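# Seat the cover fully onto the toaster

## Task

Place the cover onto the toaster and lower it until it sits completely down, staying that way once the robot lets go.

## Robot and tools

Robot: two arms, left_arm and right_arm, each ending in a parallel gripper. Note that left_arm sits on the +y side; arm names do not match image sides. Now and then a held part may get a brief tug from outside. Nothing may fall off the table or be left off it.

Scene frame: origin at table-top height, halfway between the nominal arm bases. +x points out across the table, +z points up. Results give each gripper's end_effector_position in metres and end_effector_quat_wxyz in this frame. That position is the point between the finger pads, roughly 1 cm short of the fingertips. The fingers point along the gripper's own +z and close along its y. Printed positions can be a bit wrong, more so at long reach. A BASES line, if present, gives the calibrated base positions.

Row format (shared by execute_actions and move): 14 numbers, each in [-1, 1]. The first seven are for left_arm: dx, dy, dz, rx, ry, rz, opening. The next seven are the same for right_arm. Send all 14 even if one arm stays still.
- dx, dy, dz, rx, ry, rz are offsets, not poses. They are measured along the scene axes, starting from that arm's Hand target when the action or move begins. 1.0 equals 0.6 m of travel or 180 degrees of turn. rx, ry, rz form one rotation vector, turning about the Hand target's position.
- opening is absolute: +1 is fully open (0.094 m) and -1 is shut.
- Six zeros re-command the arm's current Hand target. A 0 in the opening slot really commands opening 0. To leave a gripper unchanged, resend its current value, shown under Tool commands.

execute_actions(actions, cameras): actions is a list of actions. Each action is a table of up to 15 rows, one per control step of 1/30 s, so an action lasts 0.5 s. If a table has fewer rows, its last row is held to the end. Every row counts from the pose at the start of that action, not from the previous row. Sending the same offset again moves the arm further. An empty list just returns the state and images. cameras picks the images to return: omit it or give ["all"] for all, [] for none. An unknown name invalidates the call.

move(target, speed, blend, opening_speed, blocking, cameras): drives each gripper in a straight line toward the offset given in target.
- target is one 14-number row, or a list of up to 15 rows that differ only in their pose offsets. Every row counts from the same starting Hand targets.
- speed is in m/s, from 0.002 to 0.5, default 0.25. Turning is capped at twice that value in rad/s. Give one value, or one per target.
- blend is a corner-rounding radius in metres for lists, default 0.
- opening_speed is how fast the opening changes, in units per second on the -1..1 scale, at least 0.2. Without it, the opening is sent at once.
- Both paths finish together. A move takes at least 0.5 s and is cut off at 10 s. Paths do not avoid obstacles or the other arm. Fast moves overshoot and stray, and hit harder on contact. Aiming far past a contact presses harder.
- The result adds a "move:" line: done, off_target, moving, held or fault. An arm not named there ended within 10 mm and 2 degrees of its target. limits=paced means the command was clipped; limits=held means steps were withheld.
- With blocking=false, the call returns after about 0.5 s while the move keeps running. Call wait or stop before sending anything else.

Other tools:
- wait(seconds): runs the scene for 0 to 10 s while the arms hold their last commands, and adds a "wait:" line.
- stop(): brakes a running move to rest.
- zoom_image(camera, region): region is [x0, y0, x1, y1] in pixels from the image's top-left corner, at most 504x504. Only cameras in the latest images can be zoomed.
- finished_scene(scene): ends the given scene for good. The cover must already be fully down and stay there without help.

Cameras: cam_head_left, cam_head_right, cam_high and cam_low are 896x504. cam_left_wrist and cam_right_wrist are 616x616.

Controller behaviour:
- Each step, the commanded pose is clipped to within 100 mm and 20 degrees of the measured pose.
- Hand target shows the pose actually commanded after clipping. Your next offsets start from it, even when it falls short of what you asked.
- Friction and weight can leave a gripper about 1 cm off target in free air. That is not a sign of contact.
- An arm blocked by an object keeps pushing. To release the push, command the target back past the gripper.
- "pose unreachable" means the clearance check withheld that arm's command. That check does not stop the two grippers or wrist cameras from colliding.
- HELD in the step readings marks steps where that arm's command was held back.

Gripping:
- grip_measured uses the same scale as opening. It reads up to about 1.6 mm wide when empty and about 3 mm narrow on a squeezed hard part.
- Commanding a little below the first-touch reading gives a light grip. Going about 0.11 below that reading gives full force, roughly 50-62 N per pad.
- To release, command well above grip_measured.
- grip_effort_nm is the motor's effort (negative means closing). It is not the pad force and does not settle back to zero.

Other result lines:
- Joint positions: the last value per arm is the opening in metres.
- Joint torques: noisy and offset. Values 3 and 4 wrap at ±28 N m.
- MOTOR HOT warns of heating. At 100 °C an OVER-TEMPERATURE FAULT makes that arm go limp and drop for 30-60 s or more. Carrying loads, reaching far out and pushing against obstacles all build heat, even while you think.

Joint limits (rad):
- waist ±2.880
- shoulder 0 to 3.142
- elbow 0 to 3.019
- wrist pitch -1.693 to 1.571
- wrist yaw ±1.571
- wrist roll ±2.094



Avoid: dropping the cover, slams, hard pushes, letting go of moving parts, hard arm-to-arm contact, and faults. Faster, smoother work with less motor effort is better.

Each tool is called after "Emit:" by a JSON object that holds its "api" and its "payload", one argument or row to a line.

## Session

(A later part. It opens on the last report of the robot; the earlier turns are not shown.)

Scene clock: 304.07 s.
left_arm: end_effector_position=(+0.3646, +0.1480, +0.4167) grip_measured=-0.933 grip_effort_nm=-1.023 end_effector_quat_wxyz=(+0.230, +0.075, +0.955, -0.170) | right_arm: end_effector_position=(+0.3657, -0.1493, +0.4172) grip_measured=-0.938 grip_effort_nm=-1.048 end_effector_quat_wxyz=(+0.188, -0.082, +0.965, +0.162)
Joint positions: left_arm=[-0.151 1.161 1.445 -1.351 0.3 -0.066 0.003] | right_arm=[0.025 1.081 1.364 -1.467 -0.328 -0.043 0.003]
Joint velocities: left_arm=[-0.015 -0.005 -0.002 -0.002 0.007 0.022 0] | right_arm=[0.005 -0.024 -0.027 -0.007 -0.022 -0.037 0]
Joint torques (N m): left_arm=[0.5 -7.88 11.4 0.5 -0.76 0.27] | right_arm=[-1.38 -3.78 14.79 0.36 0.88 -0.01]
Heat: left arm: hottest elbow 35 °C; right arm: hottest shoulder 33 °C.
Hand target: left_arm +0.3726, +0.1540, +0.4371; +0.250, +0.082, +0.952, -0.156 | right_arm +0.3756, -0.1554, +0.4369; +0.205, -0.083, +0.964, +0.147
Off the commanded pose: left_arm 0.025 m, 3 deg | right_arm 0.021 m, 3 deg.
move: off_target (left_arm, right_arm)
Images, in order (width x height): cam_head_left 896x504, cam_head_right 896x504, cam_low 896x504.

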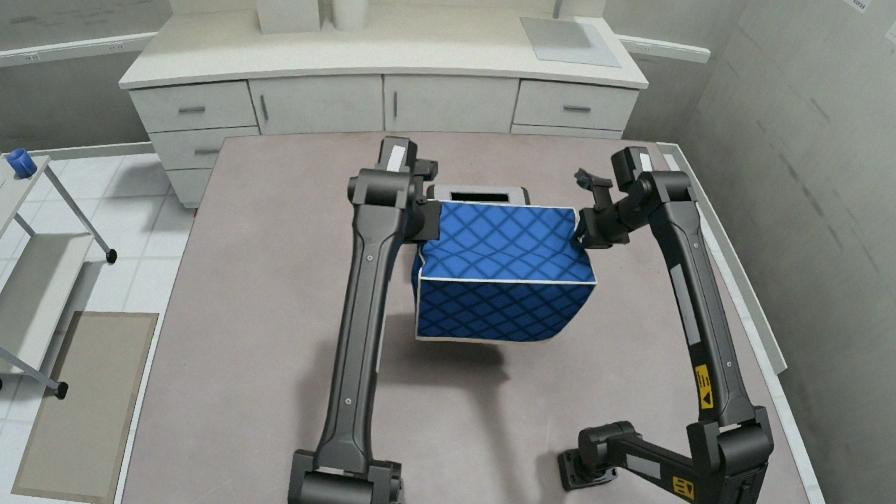

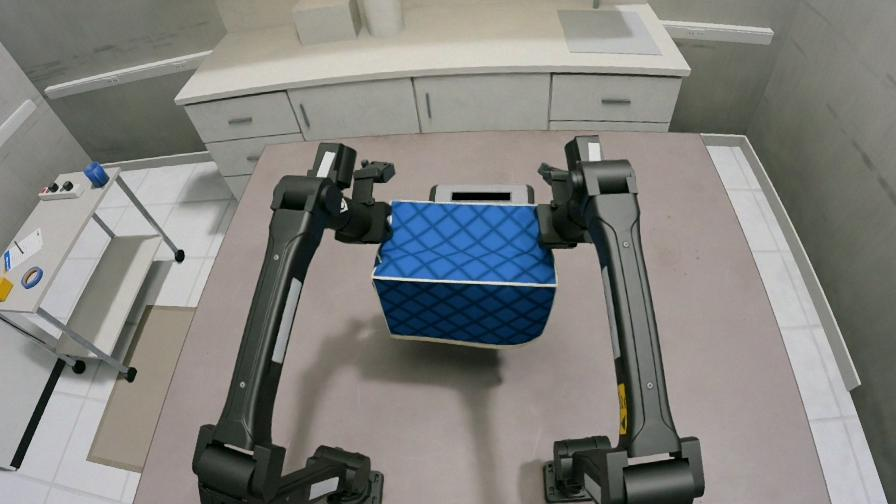

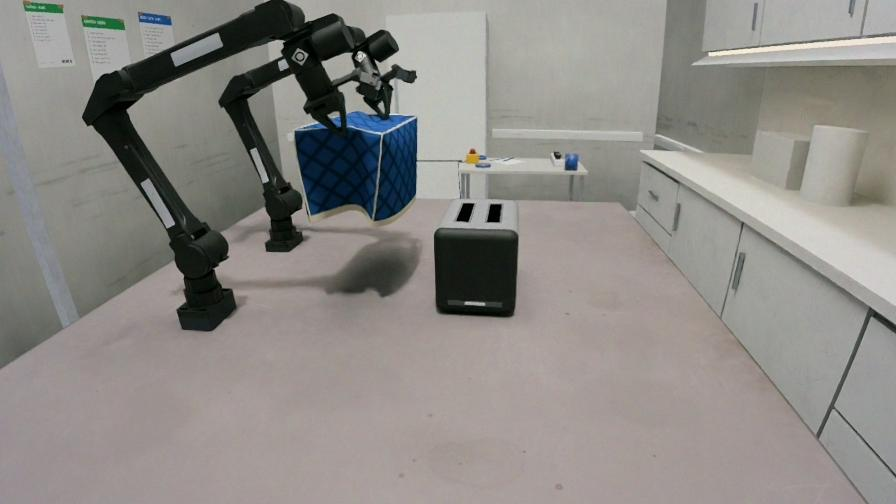

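Emit:
{"api": "move", "payload": {
  "target": [
    [0.05,0.01,0.05,0.14,0,0,-1,0.05,-0.01,0.05,-0.14,0,0,-1],
    [0.425,0.01,0.05,0.14,0,0,-1,0.425,-0.01,0.05,-0.14,0,0,-1]
  ],
  "speed": 0.15,
  "cameras": ["cam_low","cam_head_left","cam_head_right"]
}}

Emit:
{"api": "zoom_image", "payload": {
  "camera": "cam_low",
  "region": [340, 60, 620, 340]
}}

Emit:
{"api": "zoom_image", "payload": {
  "camera": "cam_head_left",
  "region": [350, 60, 620, 300]
}}

Scene clock: 312.93 s.
left_arm: end_effector_position=(+0.6243, +0.1400, +0.4549) grip_measured=-0.933 grip_effort_nm=-1.033 end_effector_quat_wxyz=(+0.241, +0.140, +0.959, +0.048) | right_arm: end_effector_position=(+0.6195, -0.1451, +0.4533) grip_measured=-0.939 grip_effort_nm=-1.038 end_effector_quat_wxyz=(+0.181, -0.130, +0.973, -0.060)
Joint positions: left_arm=[-0.213 2.003 2.593 -1.678 -0.124 0.111 0.003] | right_arm=[0.133 1.834 2.295 -1.671 0.132 -0.119 0.003]
Joint velocities: left_arm=[-0.005 -0.015 -0.007 -0.002 -0.051 0.007 0] | right_arm=[-0.005 -0.015 0.007 0.012 0.022 -0.007 0.001]
Joint torques (N m): left_arm=[1.79 -21.25 9.89 0.32 -0.2 0.23] | right_arm=[-3.08 -12.81 13.97 0.44 0.32 -0.1]
Heat: left arm: hottest elbow 37 °C; right arm: hottest shoulder 33 °C.
Hand target: left_arm +0.6287, +0.1591, +0.4699; +0.227, +0.133, +0.963, +0.055 | right_arm +0.6310, -0.1603, +0.4626; +0.183, -0.125, +0.973, -0.066
Off the commanded pose: left_arm 0.024 m, 2 deg | right_arm 0.024 m, 1 deg.
joint sent to its limit (left arm) — joint 4 (wrist pitch), lower limit. The joint targets are off in orientation, not in position.
joint sent to its limit (right arm) — joint 4 (wrist pitch), lower limit. The joint targets are off in position, not in orientation.
move: off_target (left_arm, right_arm)
Images, in order (width x height): cam_head_left 896x504, cam_head_right 896x504, cam_low 896x504.

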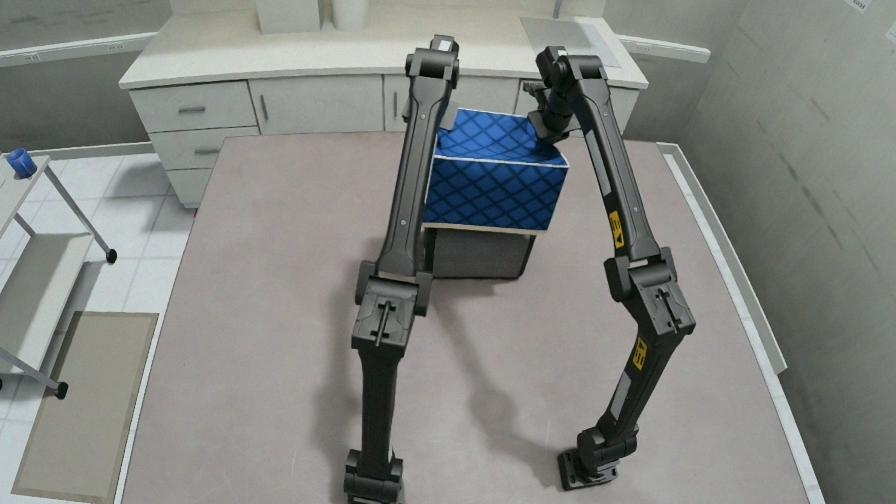

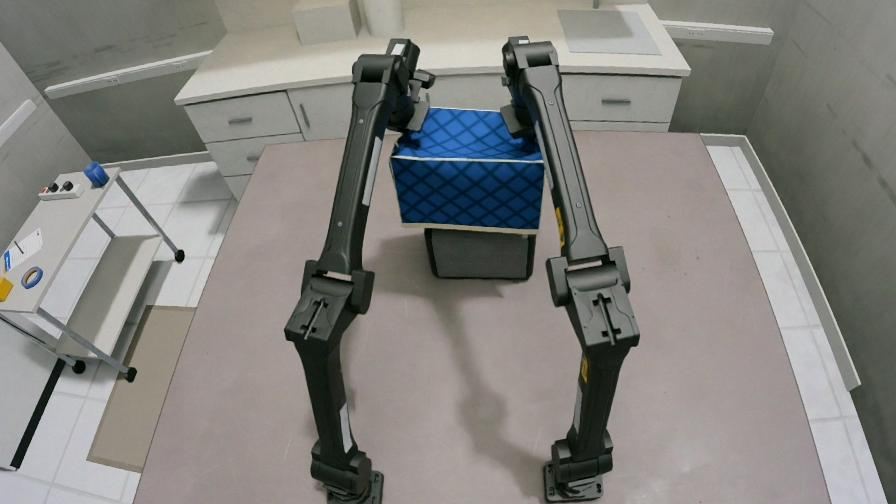

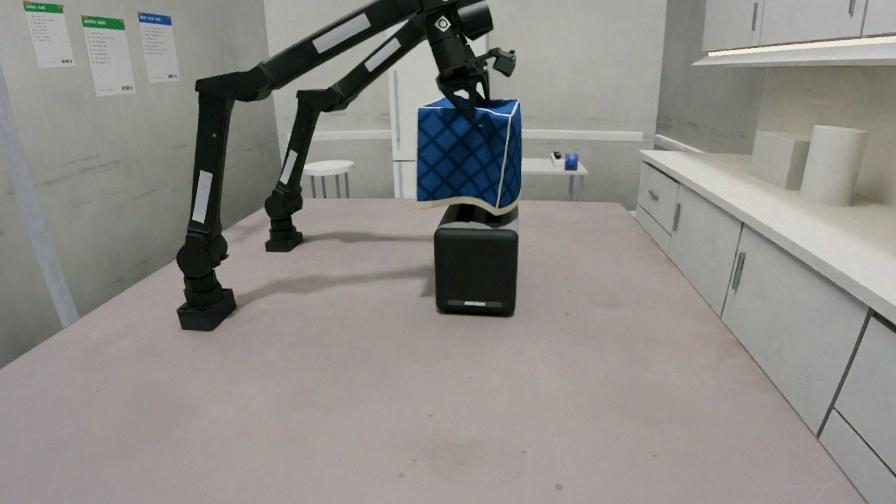

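Scaled by 1.800.

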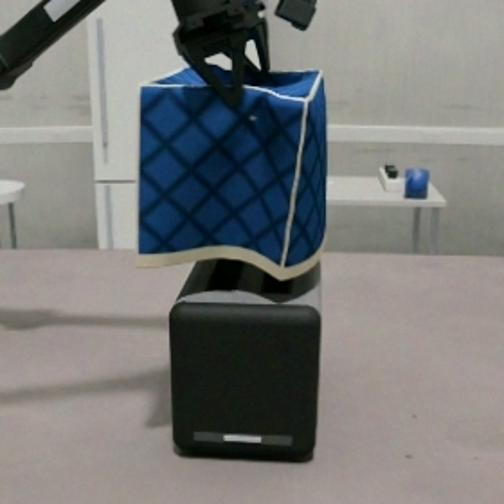

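Scaled by 1.867.

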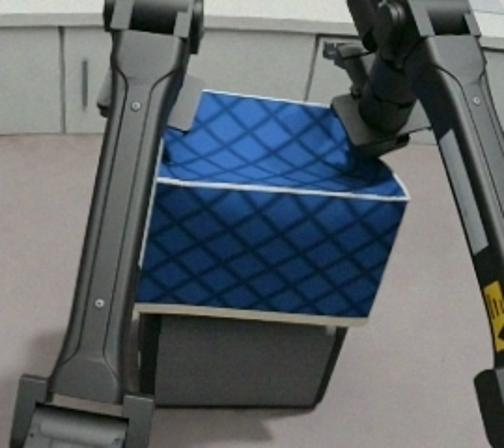

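Emit:
{"api": "move", "payload": {
  "target": [
    [0.033,-0.006,0,0,0,0,-1,0.045,-0.006,0,0,0,0,-1],
    [0.033,-0.006,-0.13,0,0,0,-1,0.045,-0.006,-0.13,0,0,0,-1]
  ],
  "speed": 0.1,
  "cameras": ["cam_low","cam_head_left","cam_head_right"]
}}

Emit:
{"api": "zoom_image", "payload": {
  "camera": "cam_low",
  "region": [340, 60, 620, 340]
}}

Emit:
{"api": "zoom_image", "payload": {
  "camera": "cam_head_right",
  "region": [350, 60, 620, 300]
}}

Emit:
{"api": "zoom_image", "payload": {
  "camera": "cam_head_left",
  "region": [350, 60, 620, 300]
}}

Scene clock: 324.47 s.
left_arm: end_effector_position=(+0.6475, +0.1385, +0.3688) grip_measured=-0.933 grip_effort_nm=-1.033 end_effector_quat_wxyz=(+0.205, +0.142, +0.967, +0.051) | right_arm: end_effector_position=(+0.6586, -0.1472, +0.3922) grip_measured=-0.939 grip_effort_nm=-1.028 end_effector_quat_wxyz=(+0.193, -0.130, +0.971, -0.060)
Joint positions: left_arm=[-0.208 1.999 2.354 -1.517 -0.122 0.114 0.003] | right_arm=[0.118 1.861 2.157 -1.479 0.127 -0.135 0.003]
Joint velocities: left_arm=[-0.005 0.005 0.017 0.002 0.022 -0.022 0] | right_arm=[-0.005 0.005 -0.007 -0.022 -0.037 -0.022 0]
Joint torques (N m): left_arm=[1.85 -24.76 8.01 0.95 -0.3 0.14] | right_arm=[-2.73 -15.62 7.39 0.81 0.3 -0.02]
Heat: left arm: hottest elbow 37 °C; right arm: hottest shoulder 34 °C.
Hand target: left_arm +0.6483, +0.1570, +0.3917; +0.227, +0.133, +0.963, +0.056 | right_arm +0.6569, -0.1637, +0.3841; +0.183, -0.126, +0.973, -0.066
Off the commanded pose: left_arm 0.029 m, 3 deg | right_arm 0.018 m, 1 deg.
move: off_target (left_arm, right_arm)
Images, in order (width x height): cam_head_left 896x504, cam_head_right 896x504, cam_low 896x504.

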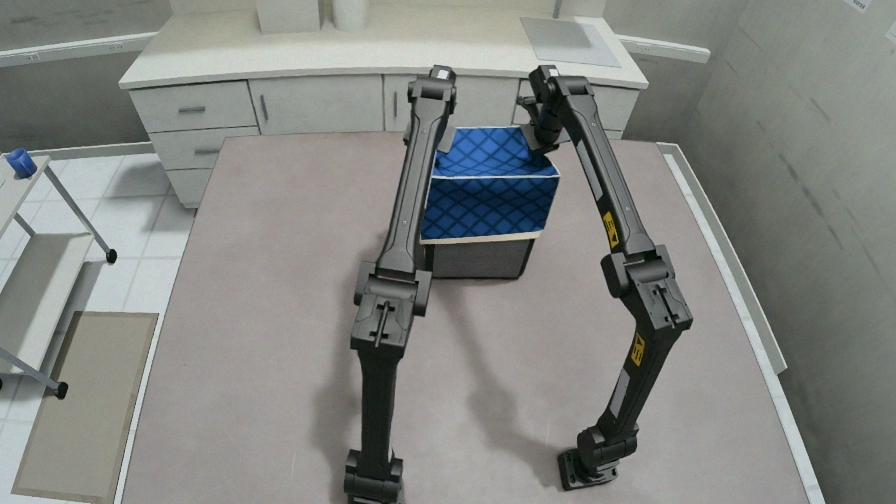

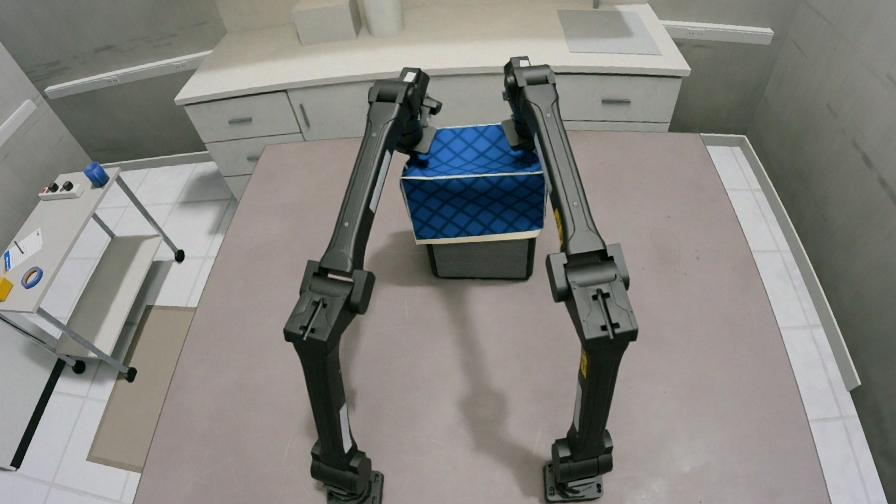

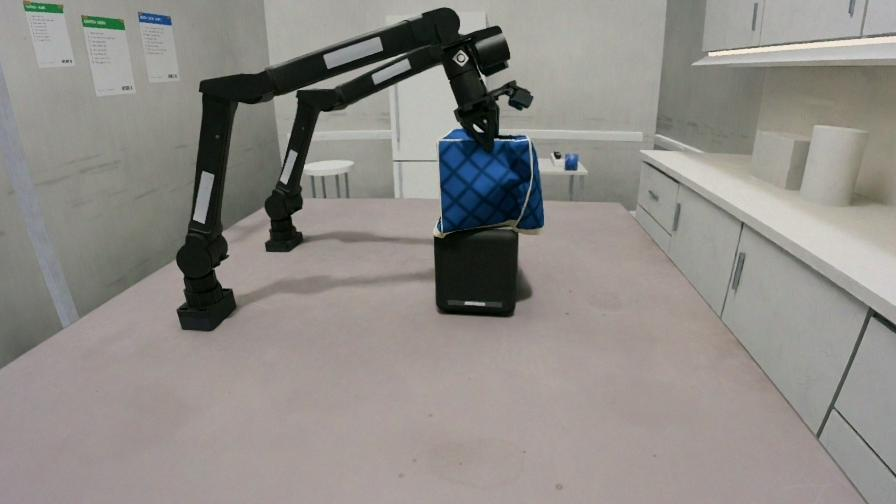

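Scaled by 1.800.

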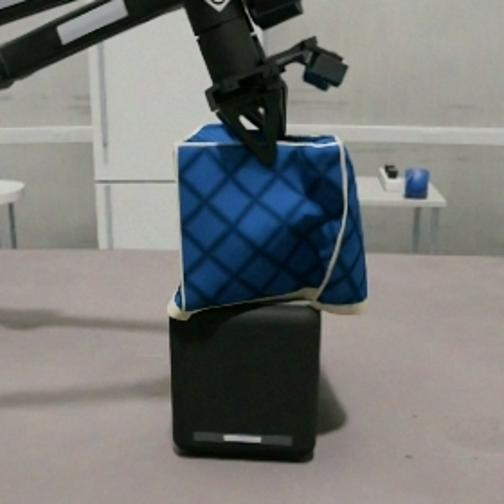

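Scaled by 1.867.

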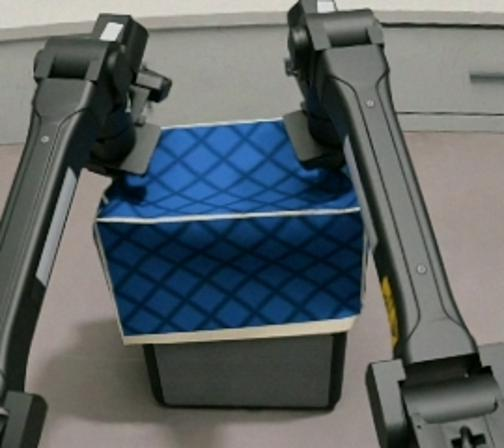

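Scaled by 1.867.

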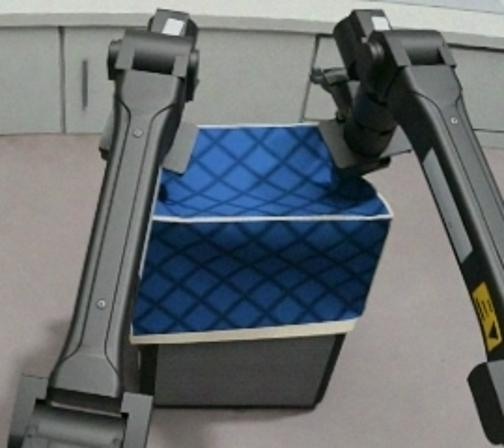

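Emit:
{"api": "move", "payload": {
  "target": [
    [-0.012,0.006,0,0,0,0,-1,-0.012,-0.006,0,0,0,0,-1],
    [-0.015,0.006,-0.11,0,0,0,-1,-0.015,-0.006,-0.125,0,0,0,-1]
  ],
  "speed": 0.08,
  "cameras": ["cam_low","cam_head_left","cam_head_right"]
}}

Emit:
{"api": "zoom_image", "payload": {
  "camera": "cam_low",
  "region": [340, 60, 620, 340]
}}

Emit:
{"api": "zoom_image", "payload": {
  "camera": "cam_head_right",
  "region": [350, 60, 620, 300]
}}

Emit:
{"api": "zoom_image", "payload": {
  "camera": "cam_head_left",
  "region": [350, 60, 620, 300]
}}

Scene clock: 334.63 s.
left_arm: end_effector_position=(+0.6371, +0.1393, +0.3045) grip_measured=-0.933 grip_effort_nm=-1.033 end_effector_quat_wxyz=(+0.208, +0.143, +0.967, +0.046) | right_arm: end_effector_position=(+0.6515, -0.1485, +0.3195) grip_measured=-0.939 grip_effort_nm=-1.043 end_effector_quat_wxyz=(+0.196, -0.131, +0.970, -0.060)
Joint positions: left_arm=[-0.208 1.899 2.026 -1.282 -0.114 0.114 0.003] | right_arm=[0.118 1.791 1.861 -1.246 0.125 -0.14 0.003]
Joint velocities: left_arm=[-0.005 -0.015 0.002 0.002 0.037 0.066 0.001] | right_arm=[-0.005 0.005 -0.012 -0.002 -0.022 -0.007 0]
Joint torques (N m): left_arm=[2.37 -24.23 7.82 1.05 -0.47 0.2] | right_arm=[-3.14 -15.09 7.5 0.65 0.3 0]
Heat: left arm: hottest elbow 37 °C; right arm: hottest shoulder 34 °C.
Hand target: left_arm +0.6389, +0.1618, +0.3254; +0.227, +0.133, +0.963, +0.056 | right_arm +0.6468, -0.1675, +0.3092; +0.183, -0.126, +0.973, -0.066
Off the commanded pose: left_arm 0.030 m, 3 deg | right_arm 0.022 m, 2 deg.
move: off_target (left_arm, right_arm)
Images, in order (width x height): cam_head_left 896x504, cam_head_right 896x504, cam_low 896x504.

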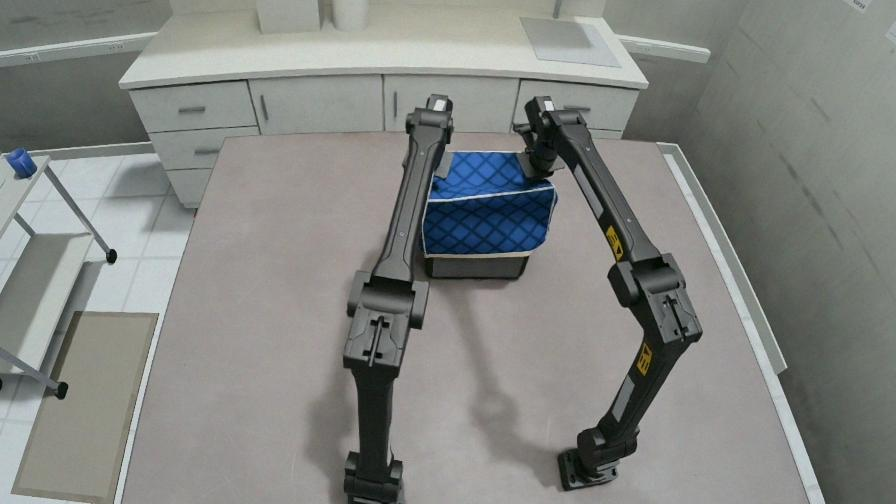

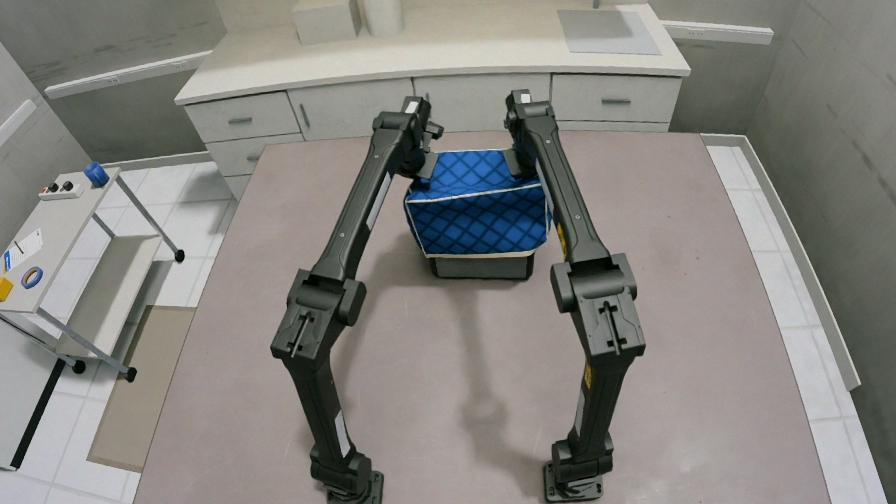

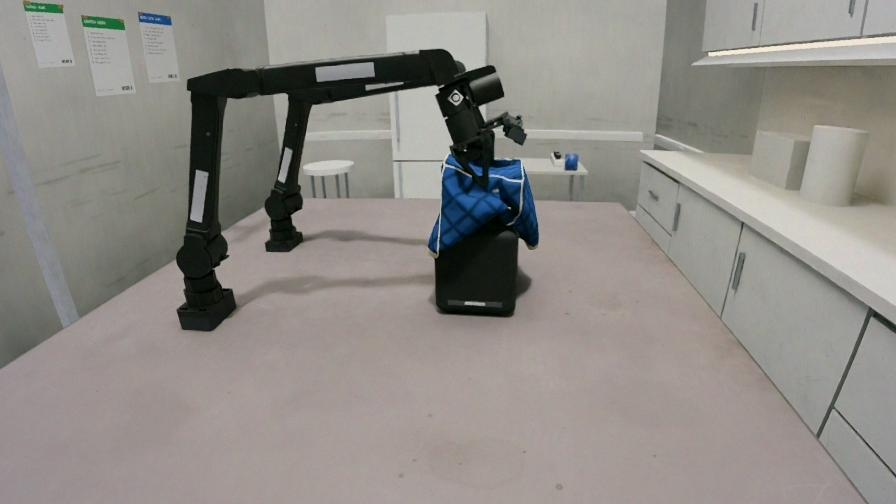

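Scaled by 1.800.

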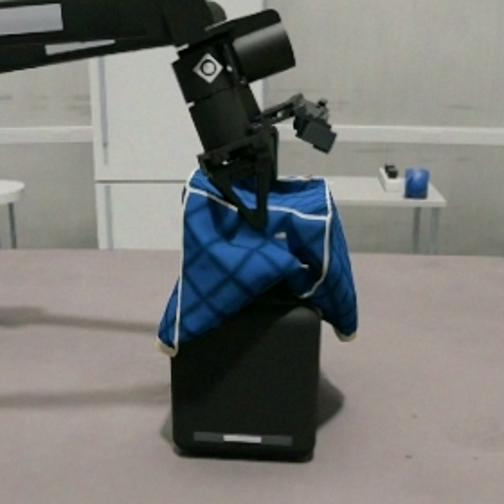

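Scaled by 1.867.

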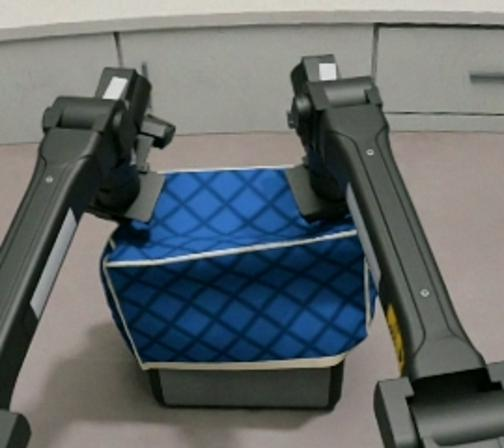

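Scaled by 1.867.

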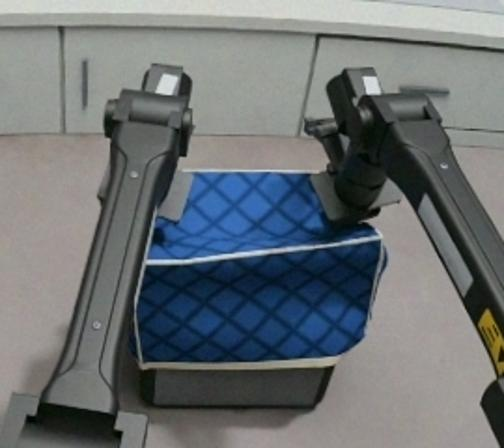

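Emit:
{"api": "move", "payload": {
  "target": [
    [0,0,0.12,0,0,0,-1,-0.008,0,0.14,0,0,0,-1],
    [0,-0.045,0.13,0,0,0,-1,-0.008,-0.045,0.14,-0.1,0,0,-1],
    [0,-0.045,0.09,0,0,0,-1,-0.008,-0.045,0.02,-0.1,0,0,-1]
  ],
  "speed": 0.09,
  "cameras": ["cam_low","cam_head_left","cam_head_right","cam_high"]
}}

Emit:
{"api": "zoom_image", "payload": {
  "camera": "cam_low",
  "region": [340, 60, 620, 340]
}}

Emit:
{"api": "zoom_image", "payload": {
  "camera": "cam_head_right",
  "region": [350, 60, 620, 300]
}}

Scene clock: 349.80 s.
left_arm: end_effector_position=(+0.6348, +0.1115, +0.3609) grip_measured=-0.933 grip_effort_nm=-1.033 end_effector_quat_wxyz=(+0.208, +0.148, +0.966, +0.042) | right_arm: end_effector_position=(+0.6463, -0.1763, +0.3288) grip_measured=-0.939 grip_effort_nm=-1.043 end_effector_quat_wxyz=(+0.176, -0.153, +0.951, -0.204)
Joint positions: left_arm=[-0.25 1.956 2.264 -1.466 -0.12 0.084 0.003] | right_arm=[0.151 1.791 1.859 -1.274 0.415 -0.208 0.003]
Joint velocities: left_arm=[-0.015 0.005 0.002 0.017 -0.007 -0.066 -0.001] | right_arm=[-0.005 -0.005 -0.002 -0.012 0.007 0.007 0]
Joint torques (N m): left_arm=[2.02 -23.59 8.01 0.96 -0.99 0.11] | right_arm=[-2.73 -15.15 7.69 0.66 1.03 -0.07]
Heat: left arm: hottest elbow 37 °C; right arm: hottest shoulder 34 °C.
Hand target: left_arm +0.6391, +0.1341, +0.3791; +0.227, +0.133, +0.963, +0.056 | right_arm +0.6421, -0.1945, +0.3213; +0.161, -0.153, +0.950, -0.217
Off the commanded pose: left_arm 0.030 m, 3 deg | right_arm 0.020 m, 2 deg.
move: off_target (left_arm, right_arm)
Images, in order (width x height): cam_head_left 896x504, cam_head_right 896x504, cam_high 896x504, cam_low 896x504.

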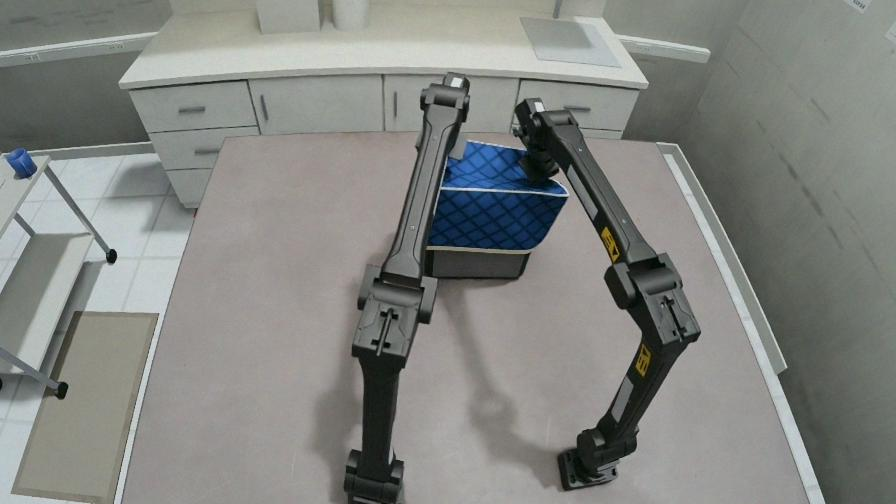

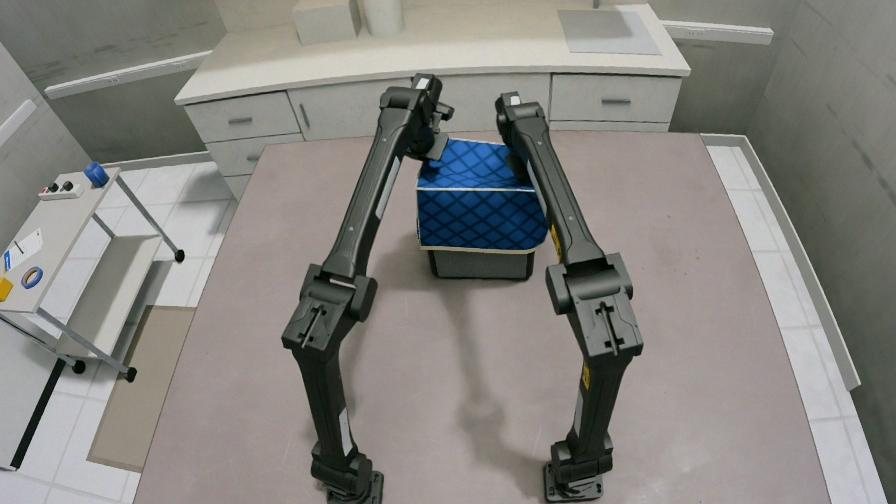

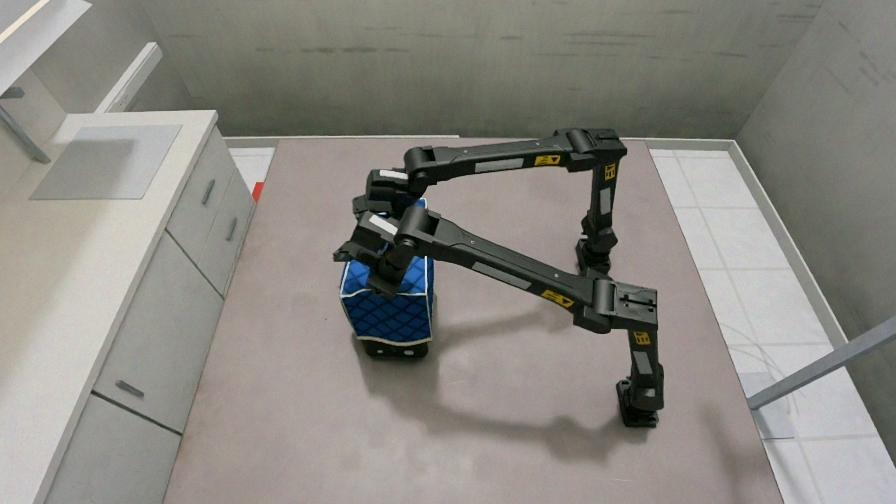

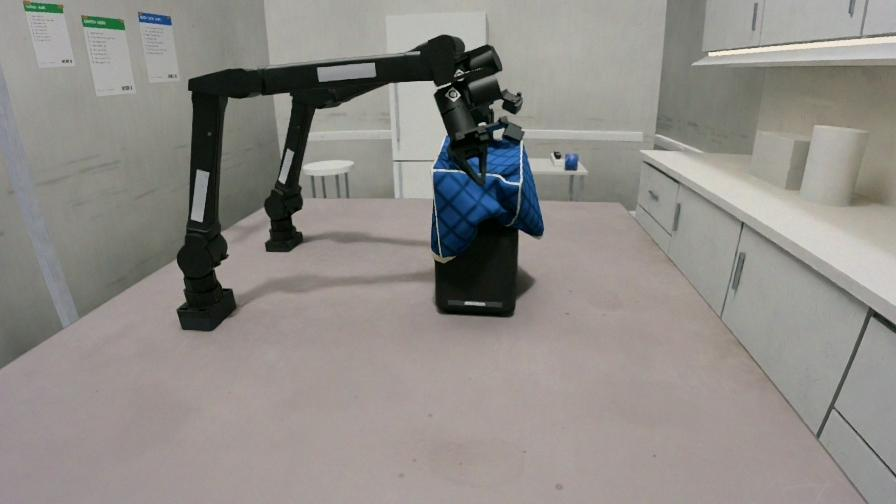

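Scaled by 1.800.

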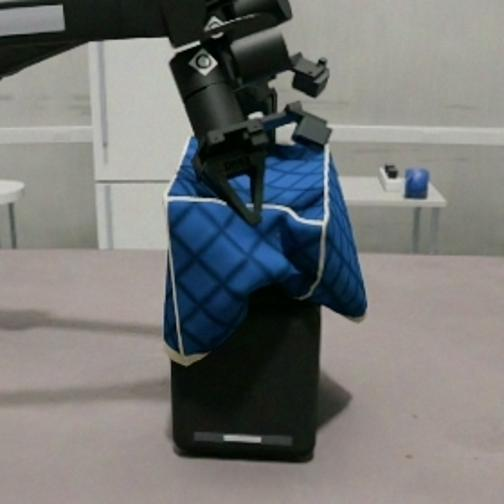

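Scaled by 1.867.

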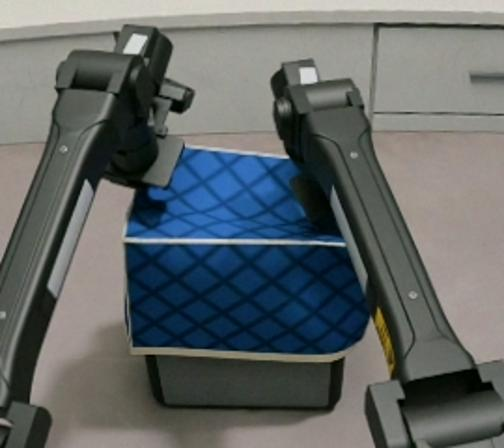

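Emit:
{"api": "move", "payload": {
  "target": [
    [0,0,0.1,0,0,0,-1,-0.015,0,0.24,0,0,0,-1],
    [0,-0.08,0.1,0,0,0,-1,-0.015,-0.08,0.24,0,0,0,-1]
  ],
  "speed": 0.1,
  "cameras": ["cam_low","cam_head_right","cam_high"]
}}

Emit:
{"api": "zoom_image", "payload": {
  "camera": "cam_low",
  "region": [340, 60, 620, 340]
}}

Emit:
{"api": "zoom_image", "payload": {
  "camera": "cam_high",
  "region": [280, 140, 520, 380]
}}

Scene clock: 358.50 s.
left_arm: end_effector_position=(+0.6323, +0.0676, +0.4273) grip_measured=-0.933 grip_effort_nm=-1.028 end_effector_quat_wxyz=(+0.236, +0.147, +0.960, +0.043) | right_arm: end_effector_position=(+0.6261, -0.2200, +0.4548) grip_measured=-0.940 grip_effort_nm=-1.028 end_effector_quat_wxyz=(+0.153, -0.160, +0.953, -0.206)
Joint positions: left_arm=[-0.321 2.082 2.649 -1.677 -0.157 0.026 0.003] | right_arm=[0.081 1.838 2.278 -1.662 0.393 -0.285 0.003]
Joint velocities: left_arm=[-0.005 -0.005 -0.017 -0.012 -0.007 0.022 0] | right_arm=[-0.005 0.015 -0.007 -0.012 0.066 0.022 -0.001]
Joint torques (N m): left_arm=[1.67 -21.6 10.18 0.25 -0.86 0.02] | right_arm=[-3.66 -13.39 13.01 0.81 0.88 -0.13]
Heat: left arm: hottest elbow 37 °C; right arm: hottest shoulder 34 °C.
Hand target: left_arm +0.6393, +0.0850, +0.4387; +0.227, +0.133, +0.963, +0.056 | right_arm +0.6356, -0.2423, +0.4655; +0.161, -0.153, +0.950, -0.218
Off the commanded pose: left_arm 0.023 m, 2 deg | right_arm 0.026 m, 2 deg.
joint sent to its limit (left arm) — joint 4 (wrist pitch), lower limit. The joint targets still meet the commanded pose.
move: off_target (left_arm, right_arm)
Images, in order (width x height): cam_head_right 896x504, cam_high 896x504, cam_low 896x504.

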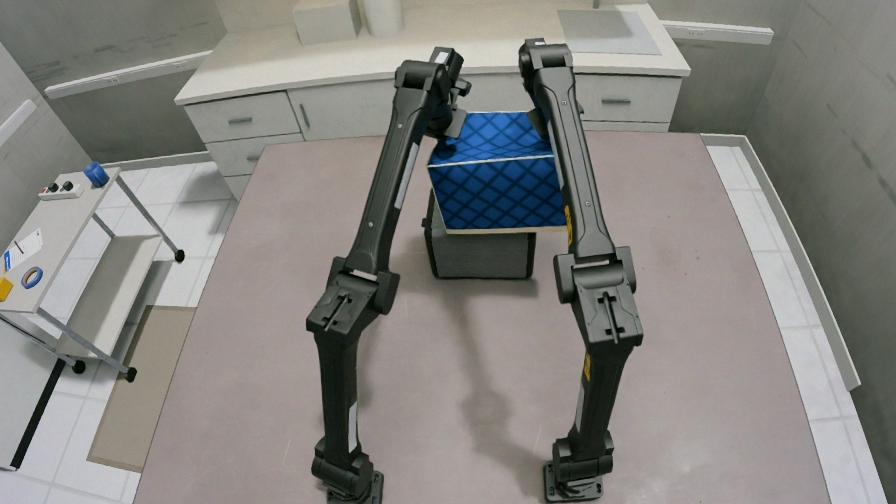

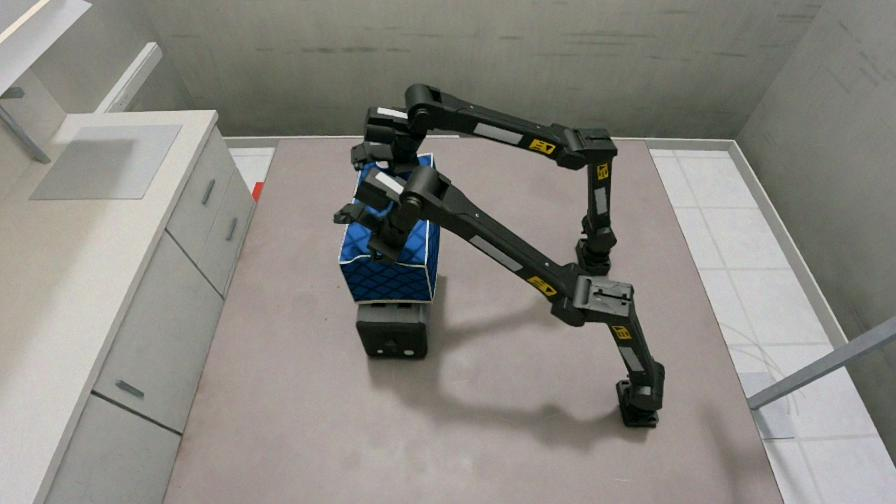

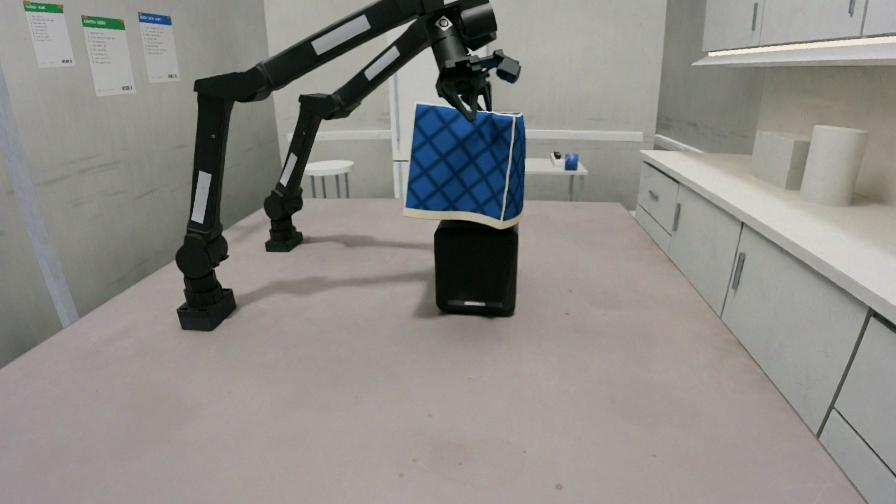

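Scaled by 1.800.

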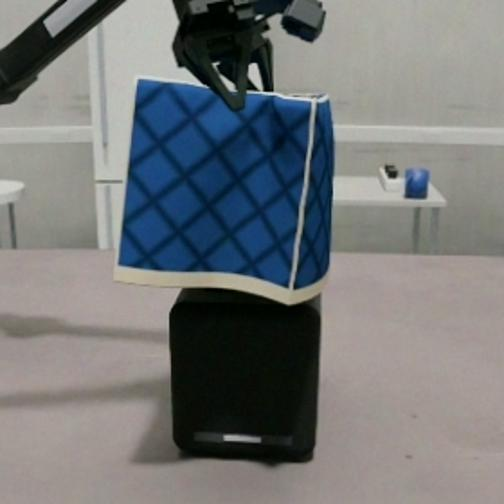

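Scaled by 2.100.

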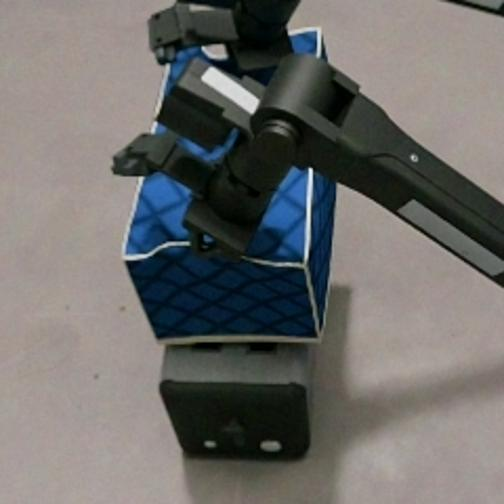

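Emit:
{"api": "move", "payload": {
  "target": [
    [0.017,0,0.02,0,0,0,-1,0.04,0,-0.02,0,0,0,-1],
    [0.02,0.01,0.01,0,0,0,-1,0.04,0.01,-0.2,0,0,0,-1]
  ],
  "speed": 0.09,
  "cameras": ["cam_low","cam_head_left","cam_high"]
}}

Emit:
{"api": "zoom_image", "payload": {
  "camera": "cam_low",
  "region": [340, 60, 620, 340]
}}

Emit:
{"api": "zoom_image", "payload": {
  "camera": "cam_high",
  "region": [280, 140, 520, 380]
}}

Scene clock: 367.07 s.
left_arm: end_effector_position=(+0.6468, +0.0618, +0.4257) grip_measured=-0.933 grip_effort_nm=-1.033 end_effector_quat_wxyz=(+0.249, +0.146, +0.957, +0.038) | right_arm: end_effector_position=(+0.6631, -0.2158, +0.3449) grip_measured=-0.940 grip_effort_nm=-1.038 end_effector_quat_wxyz=(+0.168, -0.160, +0.951, -0.206)
Joint positions: left_arm=[-0.321 2.135 2.729 -1.677 -0.151 0.026 0.003] | right_arm=[0.08 1.83 1.958 -1.319 0.39 -0.292 0.003]
Joint velocities: left_arm=[-0.015 0.005 0.007 0.012 0.022 -0.051 0] | right_arm=[0.005 -0.005 -0.012 0.017 -0.11 -0.066 0]
Joint torques (N m): left_arm=[2.55 -23.94 9.35 0.24 -0.81 0.23] | right_arm=[-2.84 -16.44 7.83 0.88 1.06 0.01]
Heat: left arm: hottest elbow 37 °C; right arm: hottest shoulder 35 °C.
Hand target: left_arm +0.6514, +0.0908, +0.4449; +0.227, +0.134, +0.963, +0.055 | right_arm +0.6576, -0.2362, +0.3453; +0.161, -0.153, +0.950, -0.218
Off the commanded pose: left_arm 0.035 m, 4 deg | right_arm 0.021 m, 2 deg.
joint sent to its limit (left arm) — joint 4 (wrist pitch), lower limit. The joint targets are off in orientation, not in position.
move: off_target (left_arm, right_arm)
Images, in order (width x height): cam_head_left 896x504, cam_high 896x504, cam_low 896x504.

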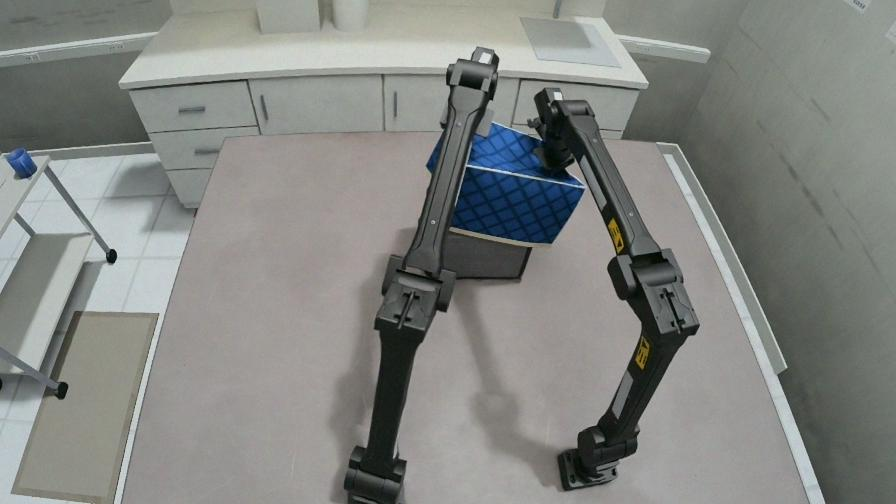

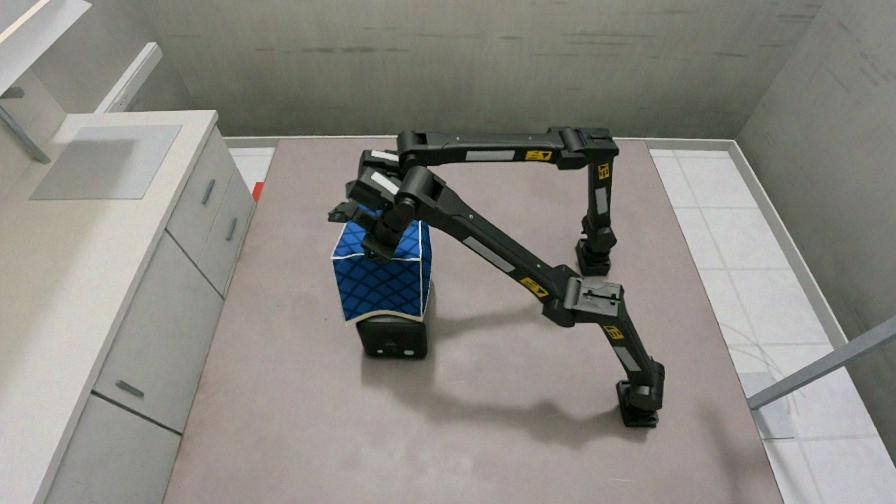

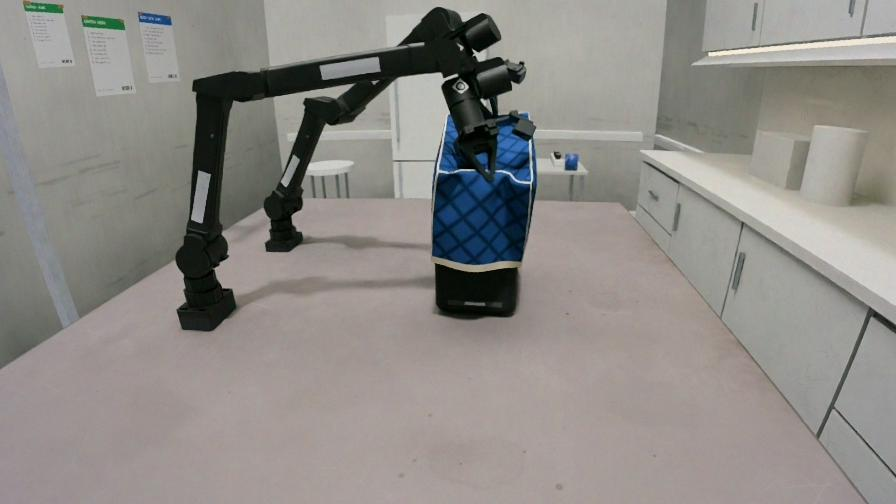

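Scaled by 1.800.

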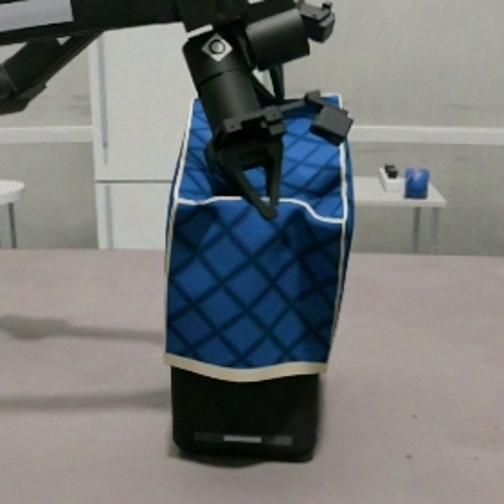

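Scaled by 2.100.

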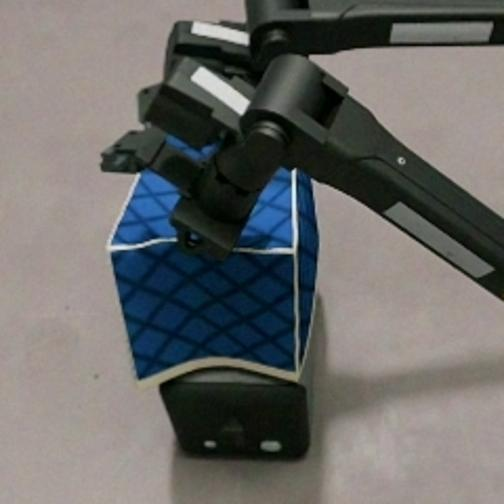

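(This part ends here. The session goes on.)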